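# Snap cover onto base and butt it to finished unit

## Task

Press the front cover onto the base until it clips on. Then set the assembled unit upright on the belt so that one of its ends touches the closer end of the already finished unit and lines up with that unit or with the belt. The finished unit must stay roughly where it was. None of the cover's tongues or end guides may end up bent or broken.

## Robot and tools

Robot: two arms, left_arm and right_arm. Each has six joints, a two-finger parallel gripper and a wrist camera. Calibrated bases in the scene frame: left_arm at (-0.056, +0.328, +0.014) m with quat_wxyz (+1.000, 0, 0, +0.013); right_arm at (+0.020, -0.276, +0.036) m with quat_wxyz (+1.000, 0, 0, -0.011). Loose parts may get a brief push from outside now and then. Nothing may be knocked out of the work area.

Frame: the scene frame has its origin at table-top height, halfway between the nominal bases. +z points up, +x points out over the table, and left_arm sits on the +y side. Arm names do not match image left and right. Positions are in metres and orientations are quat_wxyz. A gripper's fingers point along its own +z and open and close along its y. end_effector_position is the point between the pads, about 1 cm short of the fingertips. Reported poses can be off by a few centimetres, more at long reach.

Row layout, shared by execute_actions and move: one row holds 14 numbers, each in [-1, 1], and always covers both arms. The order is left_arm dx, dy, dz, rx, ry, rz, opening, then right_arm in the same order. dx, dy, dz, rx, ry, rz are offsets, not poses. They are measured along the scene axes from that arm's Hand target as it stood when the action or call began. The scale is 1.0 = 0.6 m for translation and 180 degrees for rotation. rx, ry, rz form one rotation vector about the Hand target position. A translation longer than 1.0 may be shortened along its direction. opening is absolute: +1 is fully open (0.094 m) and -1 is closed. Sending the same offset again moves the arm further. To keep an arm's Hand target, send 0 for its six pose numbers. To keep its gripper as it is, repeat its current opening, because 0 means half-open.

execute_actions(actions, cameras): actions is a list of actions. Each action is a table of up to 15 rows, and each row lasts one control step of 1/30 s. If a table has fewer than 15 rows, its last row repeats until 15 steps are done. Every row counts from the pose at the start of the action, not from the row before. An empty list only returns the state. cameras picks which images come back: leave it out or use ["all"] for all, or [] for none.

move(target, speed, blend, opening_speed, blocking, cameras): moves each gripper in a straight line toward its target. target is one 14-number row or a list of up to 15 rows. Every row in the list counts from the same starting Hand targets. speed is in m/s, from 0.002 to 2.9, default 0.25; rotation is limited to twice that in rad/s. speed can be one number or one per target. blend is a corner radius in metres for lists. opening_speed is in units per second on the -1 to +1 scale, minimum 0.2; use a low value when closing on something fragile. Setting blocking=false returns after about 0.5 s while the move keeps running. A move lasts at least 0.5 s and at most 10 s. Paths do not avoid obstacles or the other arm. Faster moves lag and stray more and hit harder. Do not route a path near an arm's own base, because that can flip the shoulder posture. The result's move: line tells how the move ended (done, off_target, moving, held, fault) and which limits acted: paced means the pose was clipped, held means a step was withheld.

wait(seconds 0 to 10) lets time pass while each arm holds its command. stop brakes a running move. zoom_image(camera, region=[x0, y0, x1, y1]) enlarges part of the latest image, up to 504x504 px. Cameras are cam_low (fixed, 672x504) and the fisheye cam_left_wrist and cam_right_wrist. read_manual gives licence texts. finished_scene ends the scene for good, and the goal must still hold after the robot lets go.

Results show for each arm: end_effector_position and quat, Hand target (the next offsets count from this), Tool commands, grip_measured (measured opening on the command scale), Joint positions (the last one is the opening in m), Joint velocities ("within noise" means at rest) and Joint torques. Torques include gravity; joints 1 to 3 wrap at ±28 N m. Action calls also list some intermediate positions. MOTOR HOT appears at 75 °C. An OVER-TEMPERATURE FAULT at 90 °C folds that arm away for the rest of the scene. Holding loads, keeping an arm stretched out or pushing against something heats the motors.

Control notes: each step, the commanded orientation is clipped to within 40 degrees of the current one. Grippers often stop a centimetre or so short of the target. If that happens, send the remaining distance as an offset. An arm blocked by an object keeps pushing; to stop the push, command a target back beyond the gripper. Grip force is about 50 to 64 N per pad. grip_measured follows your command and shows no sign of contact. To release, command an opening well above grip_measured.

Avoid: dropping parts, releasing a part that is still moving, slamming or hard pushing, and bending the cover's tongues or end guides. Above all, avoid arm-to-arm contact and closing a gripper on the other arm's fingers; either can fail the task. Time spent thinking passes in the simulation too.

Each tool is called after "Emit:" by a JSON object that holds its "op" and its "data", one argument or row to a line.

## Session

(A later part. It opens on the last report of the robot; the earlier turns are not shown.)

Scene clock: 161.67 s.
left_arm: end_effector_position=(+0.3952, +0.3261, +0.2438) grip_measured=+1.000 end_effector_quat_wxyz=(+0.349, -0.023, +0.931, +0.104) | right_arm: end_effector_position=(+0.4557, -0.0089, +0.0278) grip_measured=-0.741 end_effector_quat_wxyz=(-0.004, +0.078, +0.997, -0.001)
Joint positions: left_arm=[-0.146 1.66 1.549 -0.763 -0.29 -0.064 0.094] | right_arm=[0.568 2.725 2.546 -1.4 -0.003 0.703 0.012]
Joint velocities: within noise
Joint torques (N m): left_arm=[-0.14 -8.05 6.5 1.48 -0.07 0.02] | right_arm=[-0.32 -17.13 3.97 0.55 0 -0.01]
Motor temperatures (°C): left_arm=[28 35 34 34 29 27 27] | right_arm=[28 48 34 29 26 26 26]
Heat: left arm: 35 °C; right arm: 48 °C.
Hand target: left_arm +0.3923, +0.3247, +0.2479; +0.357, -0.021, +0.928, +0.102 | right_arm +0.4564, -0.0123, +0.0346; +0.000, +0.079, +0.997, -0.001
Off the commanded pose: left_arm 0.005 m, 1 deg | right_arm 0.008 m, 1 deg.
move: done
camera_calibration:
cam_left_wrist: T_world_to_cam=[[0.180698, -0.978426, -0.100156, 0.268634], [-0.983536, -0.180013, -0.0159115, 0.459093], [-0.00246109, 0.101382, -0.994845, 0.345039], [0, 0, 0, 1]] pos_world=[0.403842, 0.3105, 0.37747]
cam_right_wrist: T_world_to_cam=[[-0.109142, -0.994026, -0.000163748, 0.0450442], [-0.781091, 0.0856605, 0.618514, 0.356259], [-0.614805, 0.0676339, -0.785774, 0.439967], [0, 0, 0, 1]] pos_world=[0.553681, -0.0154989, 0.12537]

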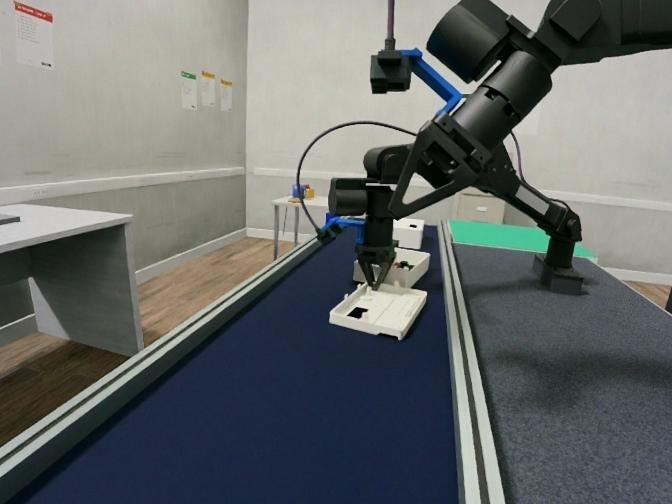

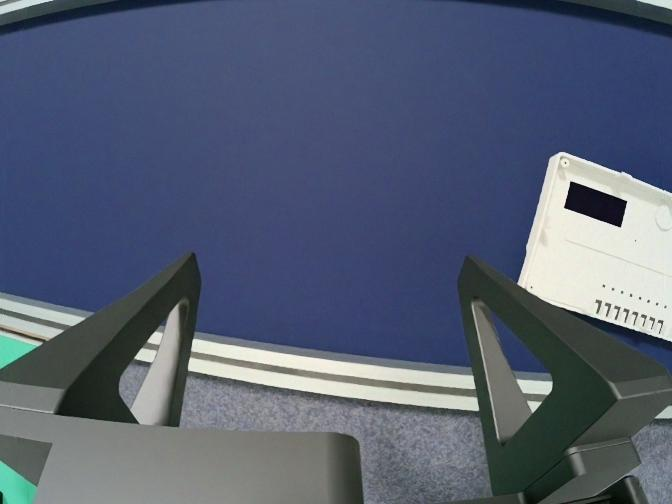

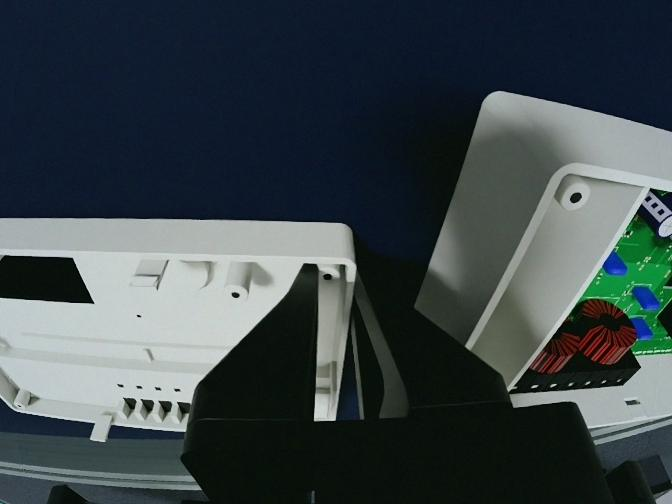

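Emit:
{"op": "move", "data": {
  "target": [0,0,0,0,0,0,1,-0.003,-0.006,0.008,0,0,0,-0.72],
  "cameras": [],
  "speed": 0.05
}}

Emit:
{"op": "move", "data": {
  "target": [0,0,0,0,0,0,1,0,0,0,0,0,0,-1],
  "opening_speed": 0.3,
  "cameras": ["cam_right_wrist","cam_low"]
}}

Emit:
{"op": "zoom_image", "data": {
  "camera": "cam_right_wrist",
  "region": [240, 160, 440, 370]
}}

Scene clock: 167.83 s.
left_arm: end_effector_position=(+0.3952, +0.3261, +0.2438) grip_measured=+1.000 end_effector_quat_wxyz=(+0.349, -0.023, +0.931, +0.104) | right_arm: end_effector_position=(+0.4522, -0.0126, +0.0279) grip_measured=-0.721 end_effector_quat_wxyz=(-0.009, +0.078, +0.997, -0.005)
Joint positions: left_arm=[-0.146 1.66 1.549 -0.763 -0.29 -0.064 0.094] | right_arm=[0.566 2.703 2.502 -1.39 -0.003 0.702 0.013]
Joint velocities: within noise
Joint torques (N m): left_arm=[-0.14 -8.03 6.53 1.48 -0.07 0.02] | right_arm=[-0.46 -17.62 4.29 0.53 0 -0.03]
Motor temperatures (°C): left_arm=[28 35 34 34 29 27 27] | right_arm=[28 49 33 29 26 26 26]
Heat: left arm: 35 °C; right arm: 49 °C.
Hand target: left_arm +0.3923, +0.3247, +0.2479; +0.357, -0.021, +0.928, +0.102 | right_arm +0.4546, -0.0157, +0.0394; +0.000, +0.078, +0.997, -0.001
Off the commanded pose: left_arm 0.005 m, 1 deg | right_arm 0.012 m, 1 deg.
move: off_target (right_arm)
No camera images: "cameras" was empty.

Scene clock: 168.97 s.
left_arm: end_effector_position=(+0.3952, +0.3261, +0.2438) grip_measured=+1.000 end_effector_quat_wxyz=(+0.349, -0.023, +0.931, +0.104) | right_arm: end_effector_position=(+0.4522, -0.0126, +0.0279) grip_measured=-0.773 end_effector_quat_wxyz=(-0.009, +0.076, +0.997, -0.005)
Joint positions: left_arm=[-0.146 1.66 1.549 -0.763 -0.29 -0.064 0.094] | right_arm=[0.566 2.703 2.502 -1.39 -0.003 0.697 0.011]
Joint velocities: within noise
Joint torques (N m): left_arm=[-0.14 -8.05 6.5 1.47 -0.06 0.03] | right_arm=[-0.46 -17.69 4.16 0.53 -0.01 0.02]
Motor temperatures (°C): left_arm=[28 35 34 34 29 27 27] | right_arm=[28 49 33 29 26 26 26]
Heat: left arm: 35 °C; right arm: 49 °C.
Hand target: left_arm +0.3923, +0.3247, +0.2479; +0.357, -0.021, +0.928, +0.102 | right_arm +0.4546, -0.0157, +0.0394; +0.000, +0.078, +0.997, -0.001
Off the commanded pose: left_arm 0.005 m, 1 deg | right_arm 0.012 m, 1 deg.
move: off_target (right_arm)
camera_calibration:
cam_right_wrist: T_world_to_cam=[[-0.105644, -0.994383, 0.00652991, 0.0392448], [-0.775517, 0.0864985, 0.625373, 0.351099], [-0.622424, 0.061003, -0.780299, 0.441302], [0, 0, 0, 1]] pos_world=[0.551107, -0.018266, 0.124523]
Images, in order (width x height): cam_low 672x504, cam_right_wrist 672x504.

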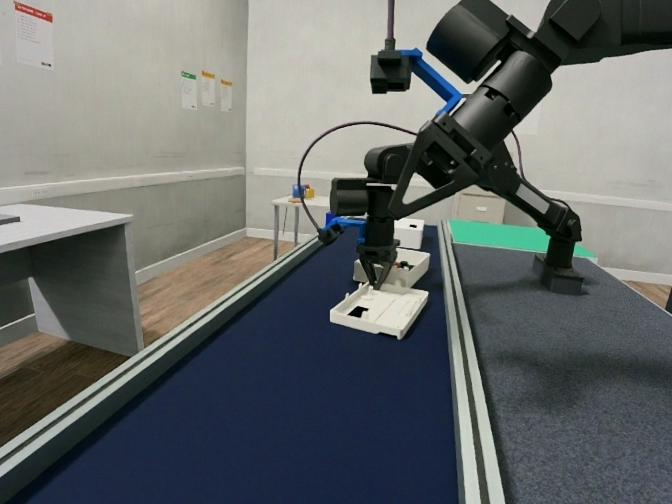

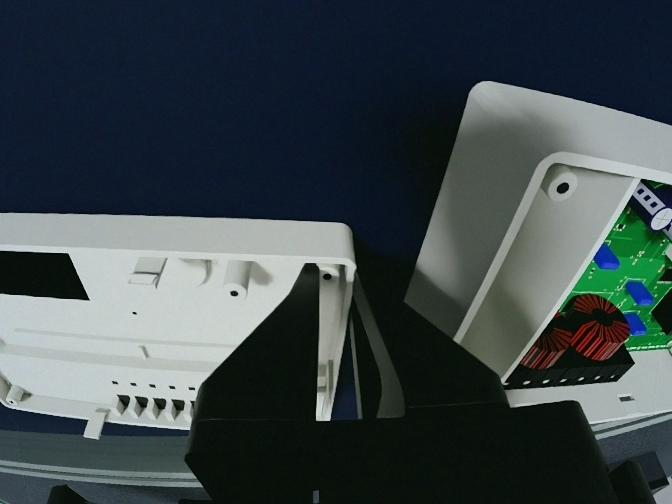

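Scaled by 2.400 from the camera's 672x504 image, which has a finer 960x720 frame.

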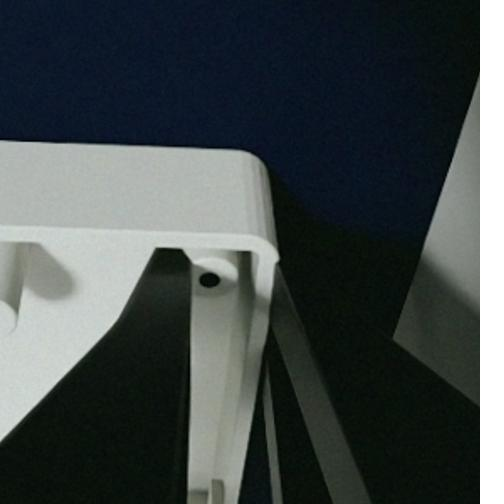

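Emit:
{"op": "move", "data": {
  "target": [0,0,0,0,0,0,1,0,0,0,0,0,0,-0.6],
  "opening_speed": 1,
  "cameras": []
}}

Emit:
{"op": "move", "data": {
  "target": [0,0,0,0,0,0,1,-0.012,-0.002,0.012,0,0,0,-0.6],
  "cameras": ["cam_right_wrist","cam_low"],
  "speed": 0.08
}}

Emit:
{"op": "zoom_image", "data": {
  "camera": "cam_right_wrist",
  "region": [240, 160, 440, 370]
}}

Emit:
{"op": "zoom_image", "data": {
  "camera": "cam_low",
  "region": [330, 240, 440, 345]
}}

Scene clock: 180.80 s.
left_arm: end_effector_position=(+0.3952, +0.3261, +0.2438) grip_measured=+1.000 end_effector_quat_wxyz=(+0.349, -0.023, +0.931, +0.104) | right_arm: end_effector_position=(+0.4522, -0.0126, +0.0279) grip_measured=-0.602 end_effector_quat_wxyz=(-0.009, +0.076, +0.997, -0.005)
Joint positions: left_arm=[-0.146 1.66 1.549 -0.763 -0.29 -0.064 0.094] | right_arm=[0.566 2.703 2.502 -1.39 -0.003 0.697 0.019]
Joint velocities: within noise
Joint torques (N m): left_arm=[-0.14 -8.05 6.5 1.48 -0.07 0.03] | right_arm=[-0.44 -17.66 4.15 0.53 0 0.02]
Motor temperatures (°C): left_arm=[28 35 34 34 29 27 27] | right_arm=[28 53 33 29 26 26 27]
Heat: left arm: 35 °C; right arm: 53 °C.
Hand target: left_arm +0.3923, +0.3247, +0.2479; +0.357, -0.021, +0.928, +0.102 | right_arm +0.4546, -0.0158, +0.0394; +0.000, +0.078, +0.997, -0.001
Off the commanded pose: left_arm 0.005 m, 1 deg | right_arm 0.012 m, 1 deg.
move: off_target (right_arm)
No camera images: "cameras" was empty.

Scene clock: 181.63 s.
left_arm: end_effector_position=(+0.3952, +0.3261, +0.2438) grip_measured=+1.000 end_effector_quat_wxyz=(+0.349, -0.023, +0.931, +0.104) | right_arm: end_effector_position=(+0.4426, -0.0185, +0.0288) grip_measured=-0.602 end_effector_quat_wxyz=(-0.019, +0.076, +0.997, -0.012)
Joint positions: left_arm=[-0.146 1.66 1.549 -0.763 -0.29 -0.064 0.094] | right_arm=[0.566 2.657 2.416 -1.374 -0.003 0.697 0.019]
Joint velocities: within noise
Joint torques (N m): left_arm=[-0.13 -8.05 6.52 1.48 -0.06 0.03] | right_arm=[0.06 -18.3 4.49 0.56 -0.01 0.06]
Motor temperatures (°C): left_arm=[28 35 34 34 29 27 27] | right_arm=[28 53 33 29 26 26 27]
Heat: left arm: 35 °C; right arm: 53 °C.
Hand target: left_arm +0.3923, +0.3247, +0.2479; +0.357, -0.021, +0.928, +0.102 | right_arm +0.4473, -0.0170, +0.0465; +0.000, +0.078, +0.997, -0.001
Off the commanded pose: left_arm 0.005 m, 1 deg | right_arm 0.018 m, 3 deg.
move: off_target (right_arm)
camera_calibration:
cam_right_wrist: T_world_to_cam=[[-0.104995, -0.994244, 0.0213061, 0.031738], [-0.762323, 0.0942248, 0.640302, 0.337426], [-0.638624, 0.0509864, -0.767828, 0.443001], [0, 0, 0, 1]] pos_world=[0.54347, -0.0228256, 0.123418]
Images, in order (width x height): cam_low 672x504, cam_right_wrist 672x504.

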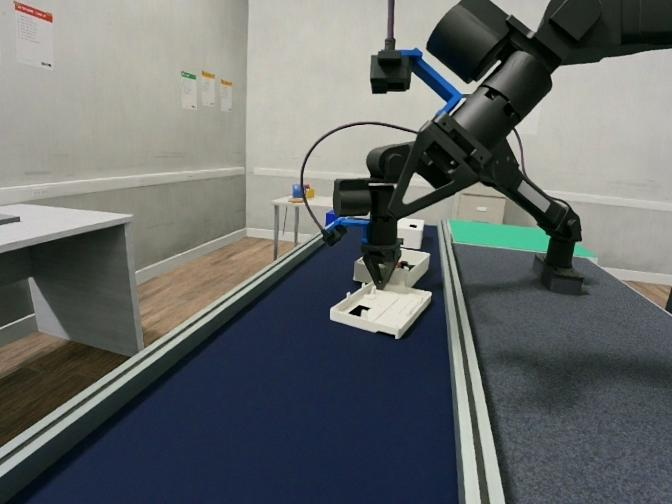

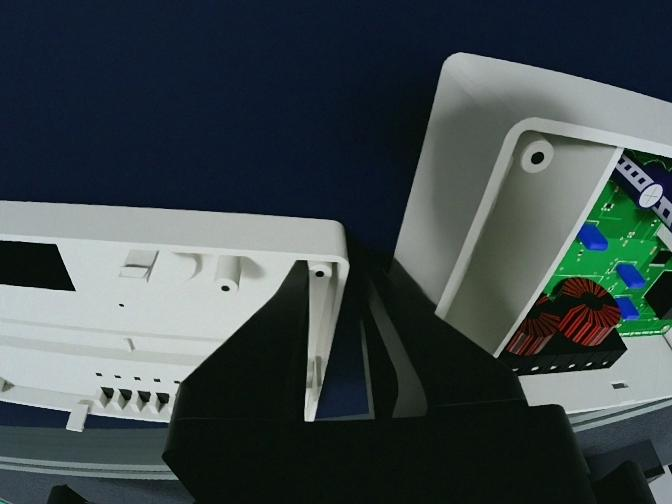

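Scaled by 2.400 from the camera's 672x504 image, which has a finer 960x720 frame.

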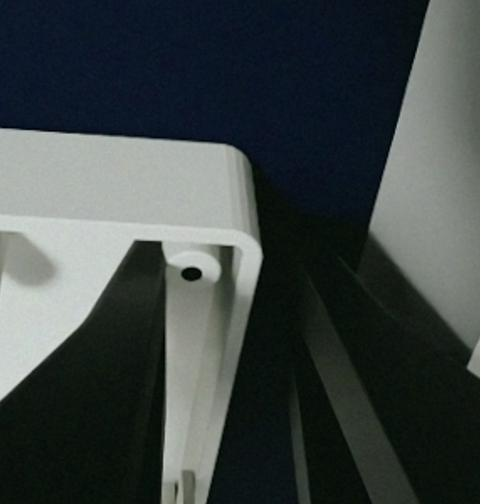

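Scaled by 4.582 from the camera's 672x504 image, which has a finer 960x720 frame.

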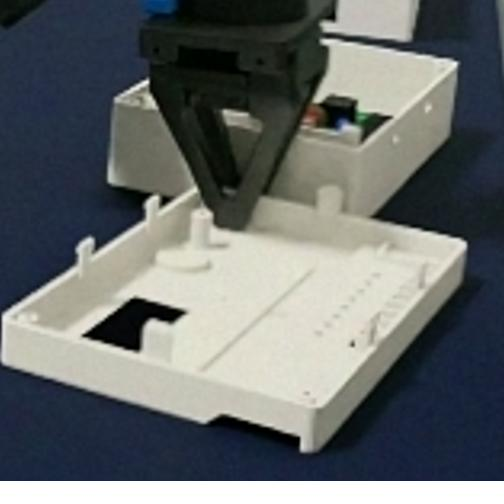

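Emit:
{"op": "move", "data": {
  "target": [0,0,0,0,0,0,1,0,0,0.03,0,0,0,-0.6],
  "cameras": ["cam_right_wrist","cam_low"],
  "speed": 0.08
}}

Emit:
{"op": "zoom_image", "data": {
  "camera": "cam_low",
  "region": [330, 240, 440, 345]
}}

Scene clock: 186.93 s.
left_arm: end_effector_position=(+0.3952, +0.3261, +0.2438) grip_measured=+1.000 end_effector_quat_wxyz=(+0.349, -0.023, +0.931, +0.104) | right_arm: end_effector_position=(+0.4394, -0.0203, +0.0390) grip_measured=-0.602 end_effector_quat_wxyz=(-0.024, +0.076, +0.997, -0.016)
Joint positions: left_arm=[-0.146 1.66 1.549 -0.763 -0.29 -0.064 0.094] | right_arm=[0.566 2.656 2.454 -1.426 -0.003 0.697 0.019]
Joint velocities: within noise
Joint torques (N m): left_arm=[-0.13 -8.05 6.5 1.48 -0.06 0.02] | right_arm=[0.06 -17.89 7.36 0.31 -0.01 0.07]
Motor temperatures (°C): left_arm=[28 35 34 34 29 27 27] | right_arm=[28 57 33 29 26 26 26]
Heat: left arm: 35 °C; right arm: 57 °C.
Hand target: left_arm +0.3923, +0.3247, +0.2479; +0.357, -0.021, +0.928, +0.102 | right_arm +0.4474, -0.0170, +0.0646; +0.000, +0.078, +0.997, -0.001
Off the commanded pose: left_arm 0.005 m, 1 deg | right_arm 0.027 m, 3 deg.
move: off_target (right_arm)
camera_calibration:
cam_right_wrist: T_world_to_cam=[[-0.104671, -0.994074, 0.0293516, 0.0288167], [-0.754967, 0.0986366, 0.648302, 0.325181], [-0.647355, 0.0456991, -0.760817, 0.452436], [0, 0, 0, 1]] pos_world=[0.541404, -0.0241048, 0.13256]
Images, in order (width x height): cam_low 672x504, cam_right_wrist 672x504.

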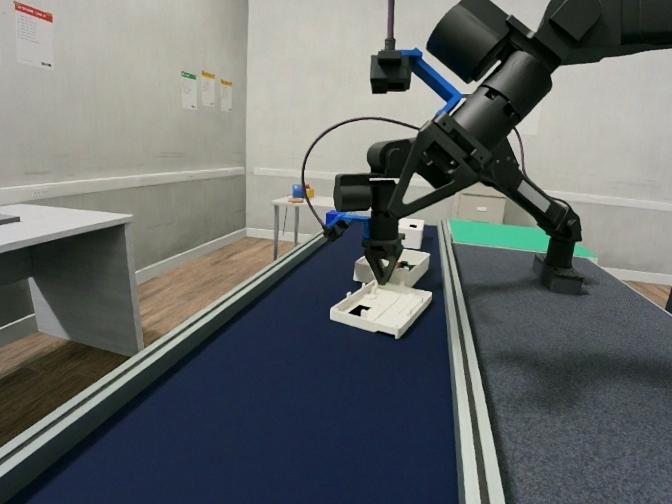

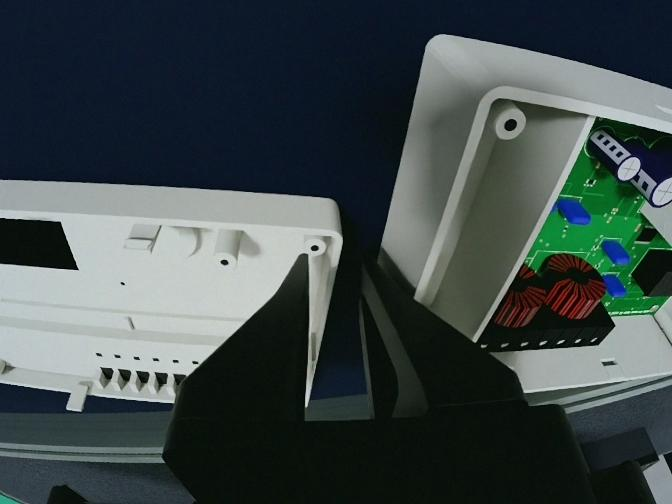

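Scaled by 4.582 from the camera's 672x504 image, which has a finer 960x720 frame.

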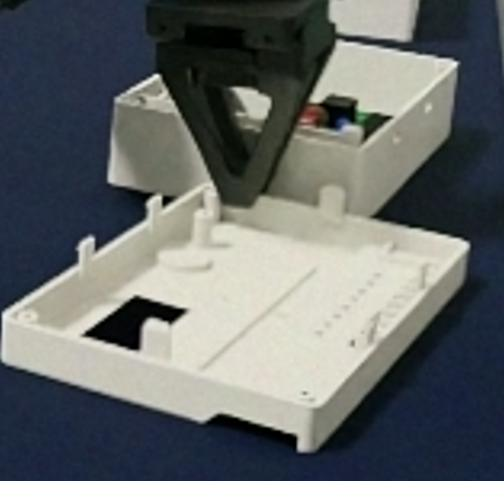

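Emit:
{"op": "move", "data": {
  "target": [
    [0,0,0,0,0,0,1,0,0,0.03,0,0,0,-0.4],
    [0,0,0,0,0,0,1,0,0.01,0.08,-0.0304,-0.1921,0,-0.4]
  ],
  "cameras": ["cam_right_wrist","cam_low"]
}}

Emit:
{"op": "zoom_image", "data": {
  "camera": "cam_right_wrist",
  "region": [180, 50, 420, 290]
}}

Scene clock: 201.00 s.
left_arm: end_effector_position=(+0.3952, +0.3261, +0.2438) grip_measured=+1.000 end_effector_quat_wxyz=(+0.349, -0.023, +0.931, +0.104) | right_arm: end_effector_position=(+0.4449, -0.0085, +0.0964) grip_measured=-0.402 end_effector_quat_wxyz=(+0.279, +0.071, +0.957, -0.027)
Joint positions: left_arm=[-0.146 1.66 1.549 -0.763 -0.29 -0.064 0.094] | right_arm=[0.729 2.152 1.659 -0.691 0.428 0.771 0.028]
Joint velocities: within noise
Joint torques (N m): left_arm=[-0.13 -8.06 6.5 1.48 -0.07 0.02] | right_arm=[0.24 -15.12 4.97 1.5 0.4 -0.01]
Motor temperatures (°C): left_arm=[28 35 34 34 29 27 27] | right_arm=[28 61 34 29 26 26 26]
Heat: left arm: 35 °C; right arm: 61 °C.
Hand target: left_arm +0.3923, +0.3247, +0.2479; +0.357, -0.021, +0.928, +0.102 | right_arm +0.4474, -0.0111, +0.1125; +0.300, +0.075, +0.951, -0.024
Off the commanded pose: left_arm 0.005 m, 1 deg | right_arm 0.017 m, 3 deg.
move: off_target (right_arm)
camera_calibration:
cam_right_wrist: T_world_to_cam=[[-0.110152, -0.993289, 0.0352576, 0.0414035], [-0.989418, 0.112955, 0.0910661, 0.449133], [-0.0944375, -0.0248534, -0.995221, 0.275128], [0, 0, 0, 1]] pos_world=[0.474924, -0.00276834, 0.231452]
Images, in order (width x height): cam_low 672x504, cam_right_wrist 672x504.

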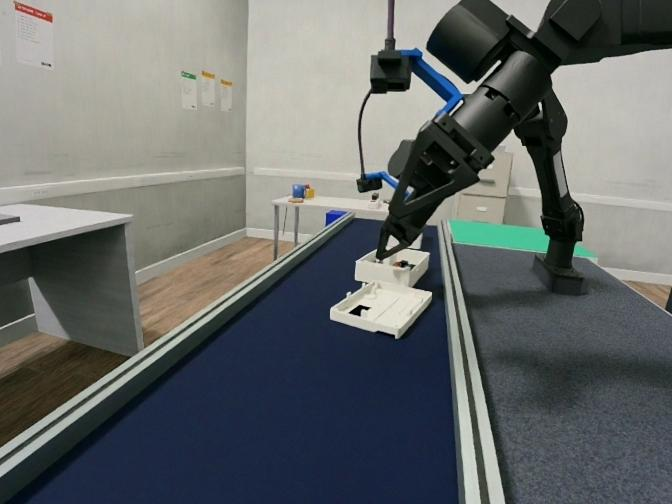

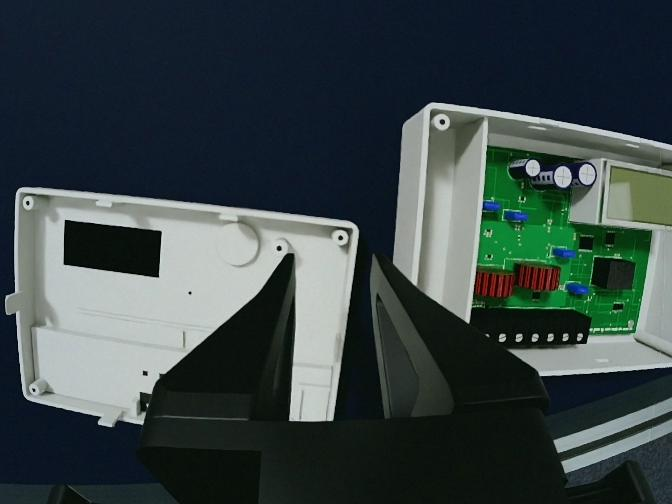

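Scaled by 2.100 from the camera's 672x504 image, which has a finer 960x720 frame.

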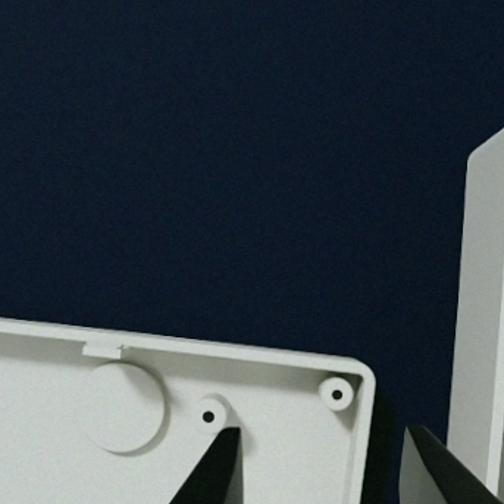

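Emit:
{"op": "move", "data": {
  "target": [0,0,0,0,0,0,1,-0.004,-0.023,-0.055,0,0,-0.0178,-0.4],
  "cameras": ["cam_right_wrist","cam_low"],
  "speed": 0.12
}}

Emit:
{"op": "zoom_image", "data": {
  "camera": "cam_right_wrist",
  "region": [240, 150, 420, 330]
}}

Emit:
{"op": "zoom_image", "data": {
  "camera": "cam_low",
  "region": [330, 240, 440, 345]
}}

Scene clock: 217.50 s.
left_arm: end_effector_position=(+0.3952, +0.3261, +0.2438) grip_measured=+1.000 end_effector_quat_wxyz=(+0.349, -0.023, +0.931, +0.104) | right_arm: end_effector_position=(+0.4412, -0.0196, +0.0719) grip_measured=-0.402 end_effector_quat_wxyz=(+0.284, +0.090, +0.954, -0.031)
Joint positions: left_arm=[-0.146 1.66 1.549 -0.763 -0.29 -0.064 0.094] | right_arm=[0.722 2.15 1.55 -0.587 0.444 0.801 0.028]
Joint velocities: within noise
Joint torques (N m): left_arm=[-0.13 -8.05 6.52 1.48 -0.06 0.03] | right_arm=[-0.31 -13.46 4.94 1.47 0.44 0.14]
Motor temperatures (°C): left_arm=[28 35 34 34 29 27 27] | right_arm=[28 60 34 30 26 26 26]
Heat: left arm: 35 °C; right arm: 60 °C.
Hand target: left_arm +0.3923, +0.3247, +0.2479; +0.357, -0.021, +0.928, +0.102 | right_arm +0.4449, -0.0248, +0.0796; +0.299, +0.102, +0.948, -0.032
Off the commanded pose: left_arm 0.005 m, 1 deg | right_arm 0.010 m, 2 deg.
move: done
camera_calibration:
cam_right_wrist: T_world_to_cam=[[-0.148882, -0.988382, 0.0305751, 0.0483469], [-0.985271, 0.150901, 0.0804324, 0.448666], [-0.0841118, -0.0181499, -0.996291, 0.245755], [0, 0, 0, 1]] pos_world=[0.469927, -0.0154587, 0.207278]
Images, in order (width x height): cam_low 672x504, cam_right_wrist 672x504.

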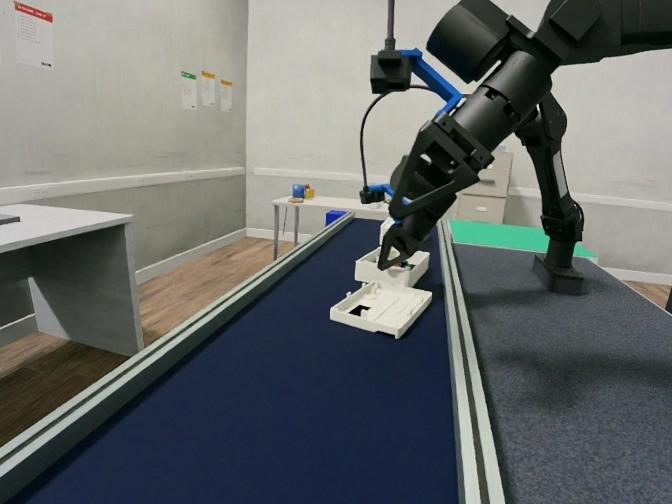

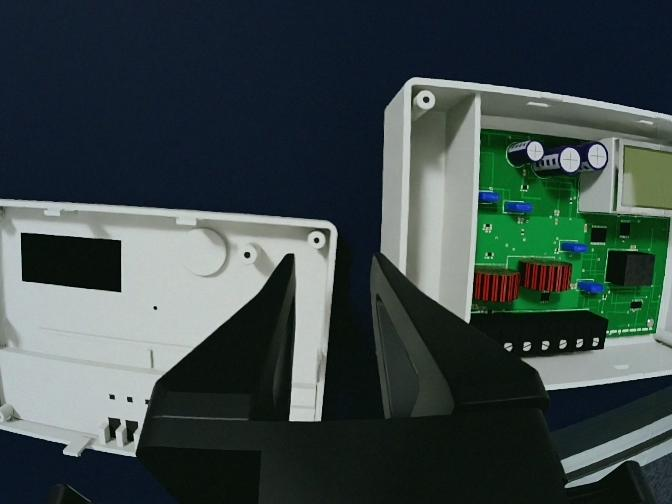

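Scaled by 2.800 from the camera's 672x504 image, which has a finer 960x720 frame.

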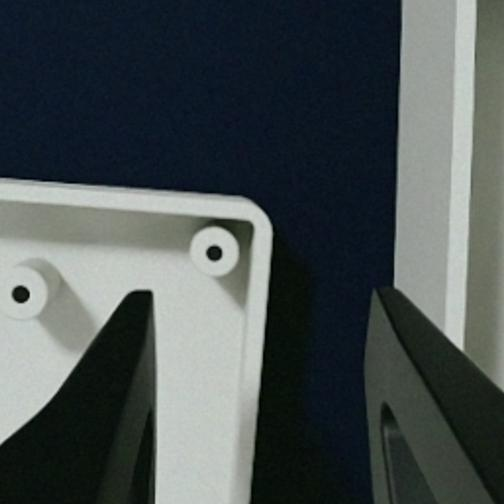

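Scaled by 4.582 from the camera's 672x504 image, which has a finer 960x720 frame.

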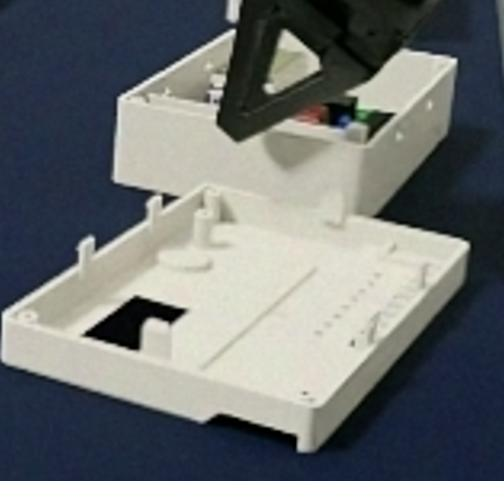

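Emit:
{"op": "move", "data": {
  "target": [0,0,0,0,0,0,1,-0.006,0.001,-0.045,0,0,0,-0.4],
  "cameras": ["cam_right_wrist","cam_low"],
  "speed": 0.08
}}

Emit:
{"op": "zoom_image", "data": {
  "camera": "cam_right_wrist",
  "region": [240, 150, 420, 330]
}}

Emit:
{"op": "zoom_image", "data": {
  "camera": "cam_low",
  "region": [330, 240, 440, 345]
}}

Scene clock: 226.90 s.
left_arm: end_effector_position=(+0.3952, +0.3261, +0.2438) grip_measured=+1.000 end_effector_quat_wxyz=(+0.349, -0.023, +0.931, +0.104) | right_arm: end_effector_position=(+0.4418, -0.0196, +0.0603) grip_measured=-0.402 end_effector_quat_wxyz=(+0.295, +0.096, +0.950, -0.020)
Joint positions: left_arm=[-0.146 1.66 1.549 -0.763 -0.29 -0.064 0.094] | right_arm=[0.722 2.15 1.488 -0.494 0.447 0.808 0.028]
Joint velocities: within noise
Joint torques (N m): left_arm=[-0.13 -8.06 6.53 1.47 -0.07 0.03] | right_arm=[0.34 -11.02 4.79 1.56 0.43 0.13]
Motor temperatures (°C): left_arm=[28 35 34 35 29 27 27] | right_arm=[28 56 34 30 26 26 26]
Heat: left arm: 35 °C; right arm: 56 °C.
Hand target: left_arm +0.3923, +0.3247, +0.2479; +0.357, -0.021, +0.928, +0.102 | right_arm +0.4414, -0.0242, +0.0526; +0.299, +0.102, +0.948, -0.032
Off the commanded pose: left_arm 0.005 m, 1 deg | right_arm 0.009 m, 2 deg.
move: done
camera_calibration:
cam_right_wrist: T_world_to_cam=[[-0.155715, -0.987786, 0.00561338, 0.0532693], [-0.986062, 0.155775, 0.0584528, 0.451916], [-0.0586133, 0.00356682, -0.998274, 0.223456], [0, 0, 0, 1]] pos_world=[0.46701, -0.0185756, 0.196356]
Images, in order (width x height): cam_low 672x504, cam_right_wrist 672x504.

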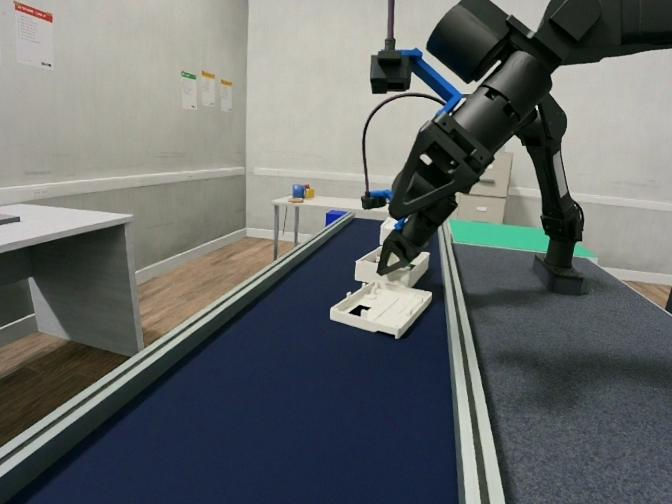

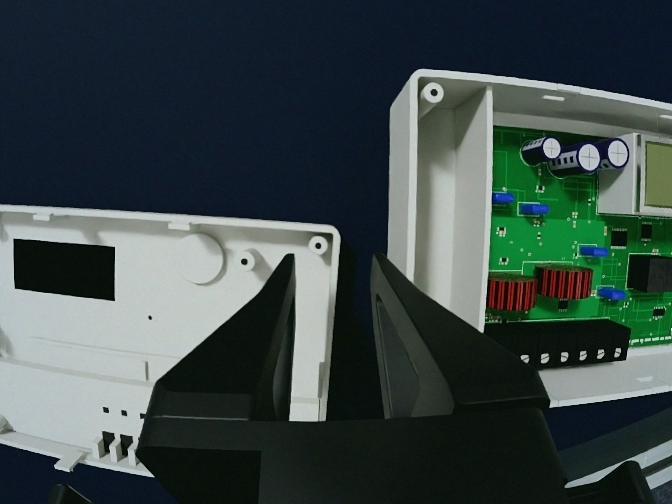

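Scaled by 2.800 from the camera's 672x504 image, which has a finer 960x720 frame.

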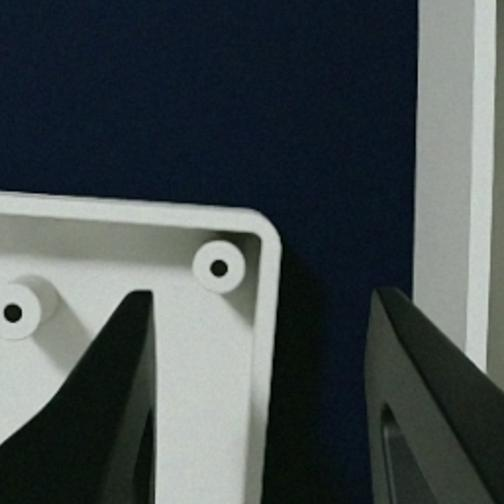

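Scaled by 4.582 from the camera's 672x504 image, which has a finer 960x720 frame.

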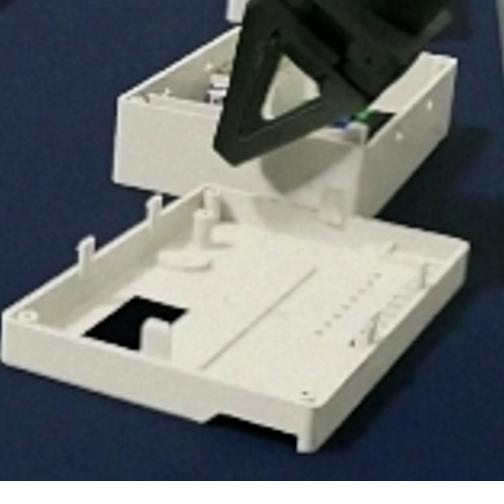

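Emit:
{"op": "move", "data": {
  "target": [0,0,0,0,0,0,1,-0.013,0.002,-0.035,0,0,-0.003,-0.4],
  "cameras": ["cam_right_wrist","cam_low"],
  "speed": 0.08
}}

Emit:
{"op": "zoom_image", "data": {
  "camera": "cam_right_wrist",
  "region": [240, 150, 420, 330]
}}

Emit:
{"op": "zoom_image", "data": {
  "camera": "cam_low",
  "region": [330, 240, 440, 345]
}}

Scene clock: 232.07 s.
left_arm: end_effector_position=(+0.3952, +0.3261, +0.2438) grip_measured=+1.000 end_effector_quat_wxyz=(+0.349, -0.023, +0.931, +0.104) | right_arm: end_effector_position=(+0.4357, -0.0182, +0.0452) grip_measured=-0.402 end_effector_quat_wxyz=(+0.298, +0.103, +0.949, -0.017)
Joint positions: left_arm=[-0.146 1.66 1.549 -0.763 -0.29 -0.064 0.094] | right_arm=[0.736 2.16 1.435 -0.43 0.456 0.833 0.028]
Joint velocities: within noise
Joint torques (N m): left_arm=[-0.14 -8.05 6.53 1.48 -0.07 0.02] | right_arm=[0.54 -9.96 4.68 1.56 0.45 0.12]
Motor temperatures (°C): left_arm=[28 35 34 35 29 27 27] | right_arm=[28 53 34 31 26 26 26]
Heat: left arm: 35 °C; right arm: 53 °C.
Hand target: left_arm +0.3923, +0.3247, +0.2479; +0.357, -0.021, +0.928, +0.102 | right_arm +0.4336, -0.0230, +0.0316; +0.299, +0.106, +0.948, -0.034
Off the commanded pose: left_arm 0.005 m, 1 deg | right_arm 0.015 m, 2 deg.
move: off_target (right_arm)
camera_calibration:
cam_right_wrist: T_world_to_cam=[[-0.166798, -0.98598, -0.00459558, 0.0591465], [-0.98472, 0.166345, 0.0515288, 0.446501], [-0.0500419, 0.0131203, -0.998661, 0.204592], [0, 0, 0, 1]] pos_world=[0.459782, -0.0186403, 0.181583]
Images, in order (width x height): cam_low 672x504, cam_right_wrist 672x504.

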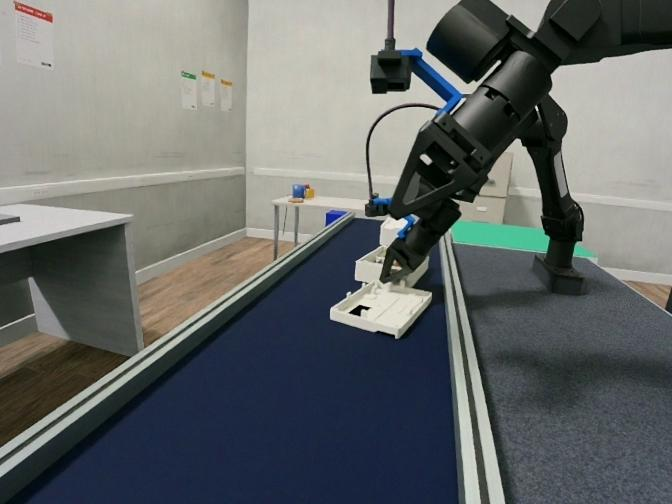

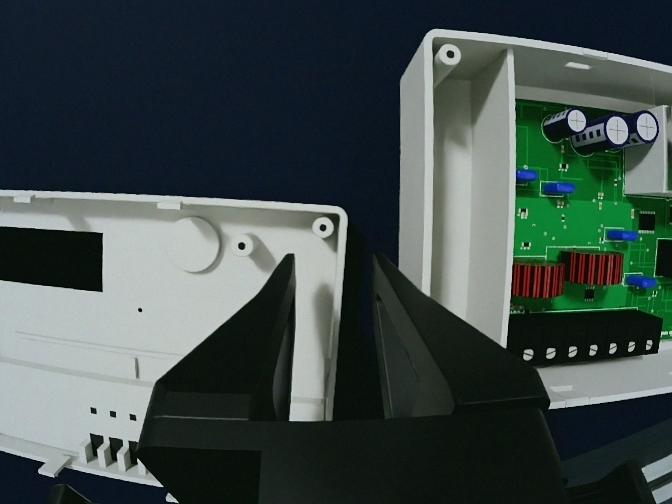

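Scaled by 2.800 from the camera's 672x504 image, which has a finer 960x720 frame.

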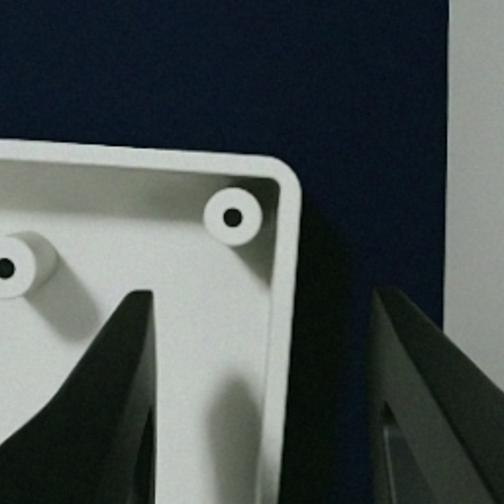

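Scaled by 4.582 from the camera's 672x504 image, which has a finer 960x720 frame.

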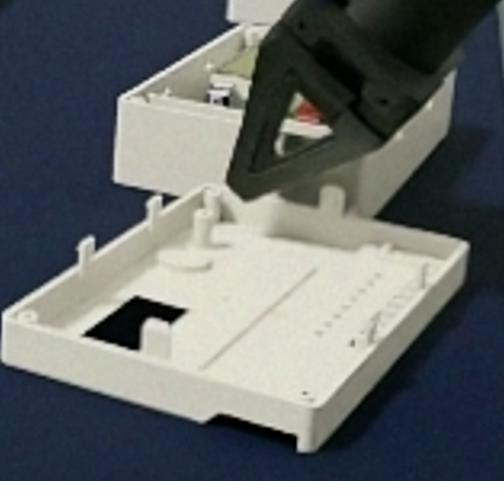

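Emit:
{"op": "move", "data": {
  "target": [0,0,0,0,0,0,1,0.001,-0.007,-0.015,0,0,0,-0.4],
  "cameras": ["cam_right_wrist","cam_low"],
  "speed": 0.05
}}

Emit:
{"op": "zoom_image", "data": {
  "camera": "cam_right_wrist",
  "region": [240, 150, 420, 330]
}}

Emit:
{"op": "zoom_image", "data": {
  "camera": "cam_low",
  "region": [330, 240, 440, 345]
}}

Scene clock: 237.23 s.
left_arm: end_effector_position=(+0.3952, +0.3261, +0.2438) grip_measured=+1.000 end_effector_quat_wxyz=(+0.349, -0.023, +0.931, +0.104) | right_arm: end_effector_position=(+0.4367, -0.0173, +0.0395) grip_measured=-0.402 end_effector_quat_wxyz=(+0.304, +0.105, +0.947, -0.011)
Joint positions: left_arm=[-0.146 1.66 1.549 -0.763 -0.29 -0.064 0.094] | right_arm=[0.736 2.166 1.411 -0.383 0.456 0.834 0.028]
Joint velocities: within noise
Joint torques (N m): left_arm=[-0.13 -8.06 6.52 1.48 -0.07 0.02] | right_arm=[-0.23 -9.74 4.48 1.51 0.41 0.04]
Motor temperatures (°C): left_arm=[28 35 34 35 29 27 27] | right_arm=[28 50 34 31 26 26 26]
Heat: left arm: 35 °C; right arm: 50 °C.
Hand target: left_arm +0.3923, +0.3247, +0.2479; +0.357, -0.021, +0.928, +0.102 | right_arm +0.4342, -0.0272, +0.0226; +0.299, +0.106, +0.948, -0.034
Off the commanded pose: left_arm 0.005 m, 1 deg | right_arm 0.020 m, 3 deg.
move: off_target (right_arm)
camera_calibration:
cam_right_wrist: T_world_to_cam=[[-0.167248, -0.985745, -0.0183012, 0.0608697], [-0.98522, 0.166405, 0.0406206, 0.448308], [-0.0369962, 0.0248245, -0.999007, 0.193408], [0, 0, 0, 1]] pos_world=[0.459017, -0.0193998, 0.17612]
Images, in order (width x height): cam_low 672x504, cam_right_wrist 672x504.

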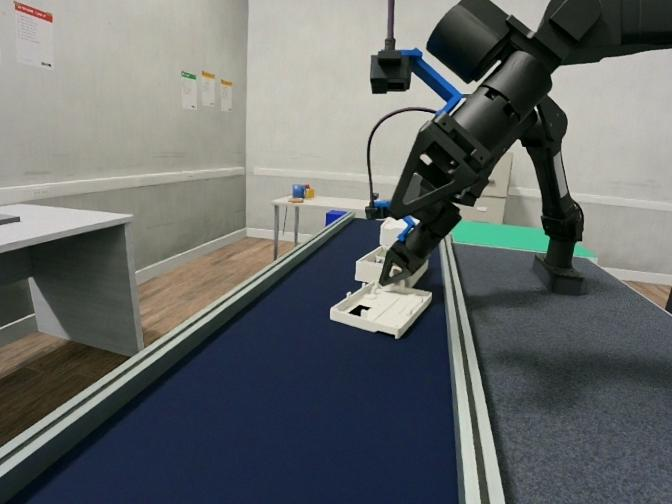

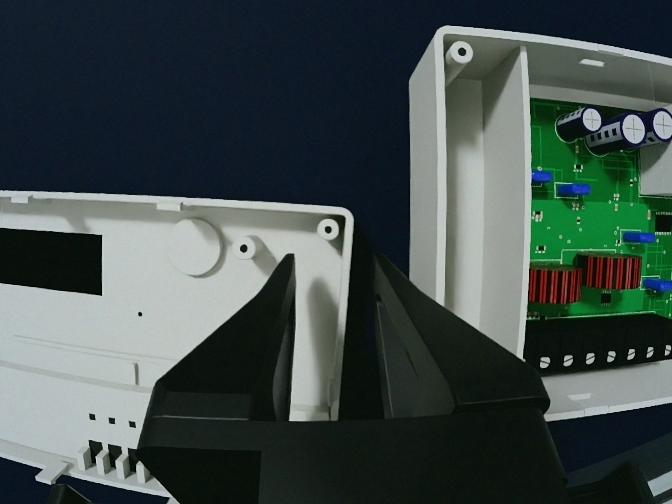

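Scaled by 2.800 from the camera's 672x504 image, which has a finer 960x720 frame.

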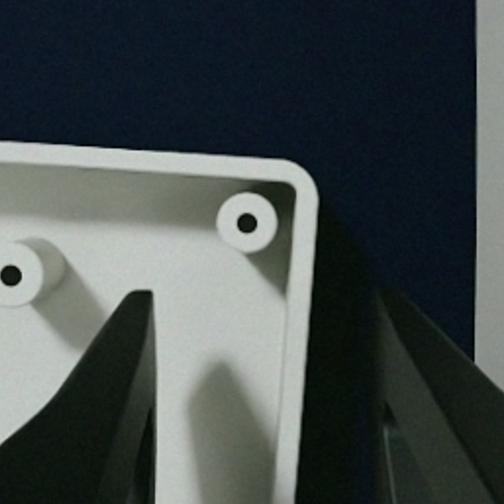

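Scaled by 4.582 from the camera's 672x504 image, which has a finer 960x720 frame.

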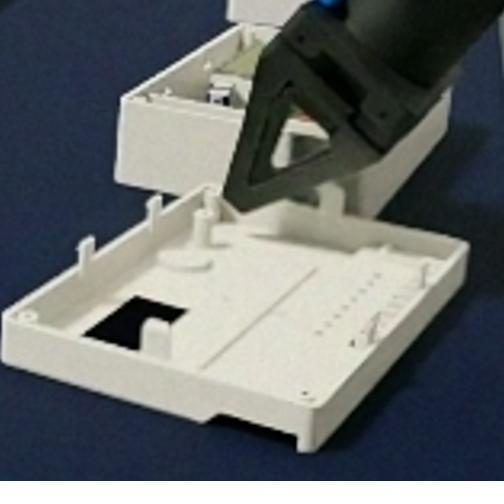

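Emit:
{"op": "move", "data": {
  "target": [0,0,0,0,0,0,1,0,-0.015,-0.006,0,0,0,-0.4],
  "cameras": ["cam_right_wrist","cam_low"],
  "speed": 0.05
}}

Emit:
{"op": "zoom_image", "data": {
  "camera": "cam_right_wrist",
  "region": [240, 150, 420, 330]
}}

Emit:
{"op": "zoom_image", "data": {
  "camera": "cam_low",
  "region": [330, 240, 440, 345]
}}

Scene clock: 242.77 s.
left_arm: end_effector_position=(+0.3952, +0.3261, +0.2438) grip_measured=+1.000 end_effector_quat_wxyz=(+0.349, -0.023, +0.931, +0.104) | right_arm: end_effector_position=(+0.4348, -0.0281, +0.0300) grip_measured=-0.402 end_effector_quat_wxyz=(+0.300, +0.106, +0.948, -0.019)
Joint positions: left_arm=[-0.146 1.66 1.549 -0.763 -0.29 -0.064 0.094] | right_arm=[0.721 2.166 1.372 -0.354 0.456 0.822 0.028]
Joint velocities: within noise
Joint torques (N m): left_arm=[-0.14 -8.05 6.5 1.48 -0.07 0.02] | right_arm=[-0.47 -10.4 4.45 1.54 0.36 -0.02]
Motor temperatures (°C): left_arm=[28 35 34 35 29 27 27] | right_arm=[28 48 34 31 26 26 26]
Heat: left arm: 35 °C; right arm: 48 °C.
Hand target: left_arm +0.3923, +0.3247, +0.2479; +0.357, -0.021, +0.928, +0.102 | right_arm +0.4343, -0.0362, +0.0190; +0.299, +0.106, +0.948, -0.034
Off the commanded pose: left_arm 0.005 m, 1 deg | right_arm 0.014 m, 2 deg.
move: off_target (right_arm)
camera_calibration:
cam_right_wrist: T_world_to_cam=[[-0.172064, -0.985081, -0.00318064, 0.0514814], [-0.984004, 0.171722, 0.0474092, 0.448016], [-0.0461557, 0.0112872, -0.99887, 0.187675], [0, 0, 0, 1]] pos_world=[0.45837, -0.0283393, 0.166387]
Images, in order (width x height): cam_low 672x504, cam_right_wrist 672x504.

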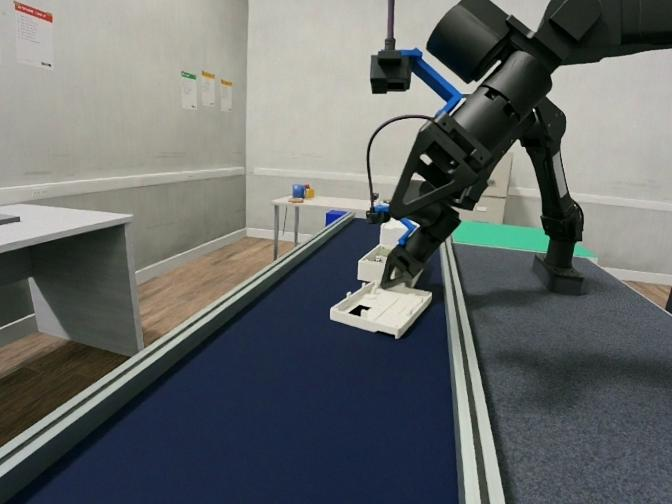

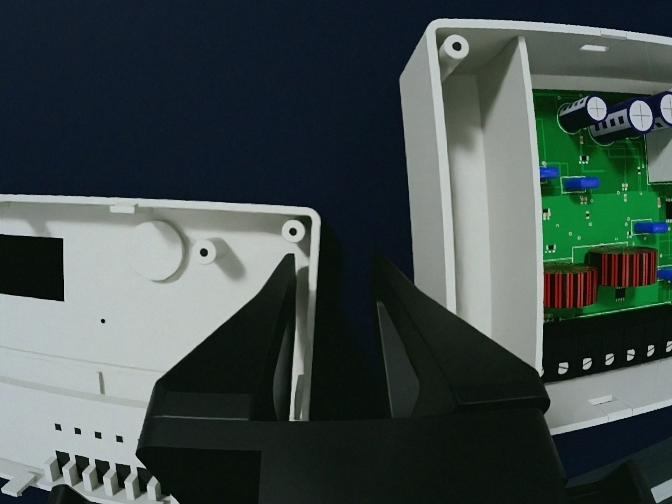

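Scaled by 2.800 from the camera's 672x504 image, which has a finer 960x720 frame.

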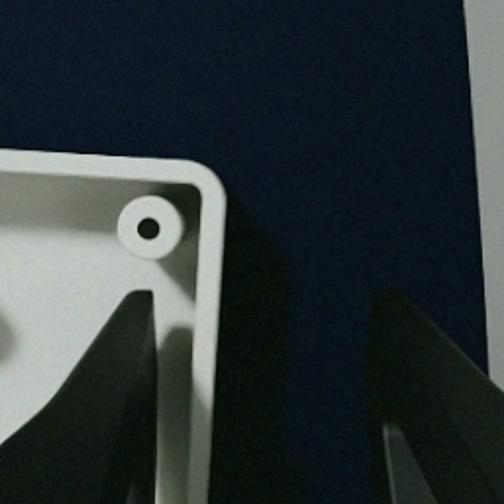

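Scaled by 4.582 from the camera's 672x504 image, which has a finer 960x720 frame.

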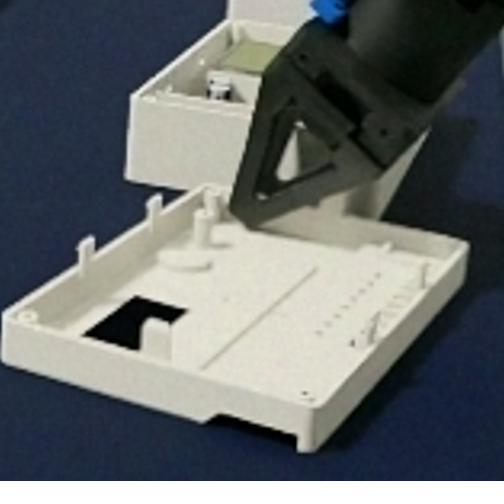

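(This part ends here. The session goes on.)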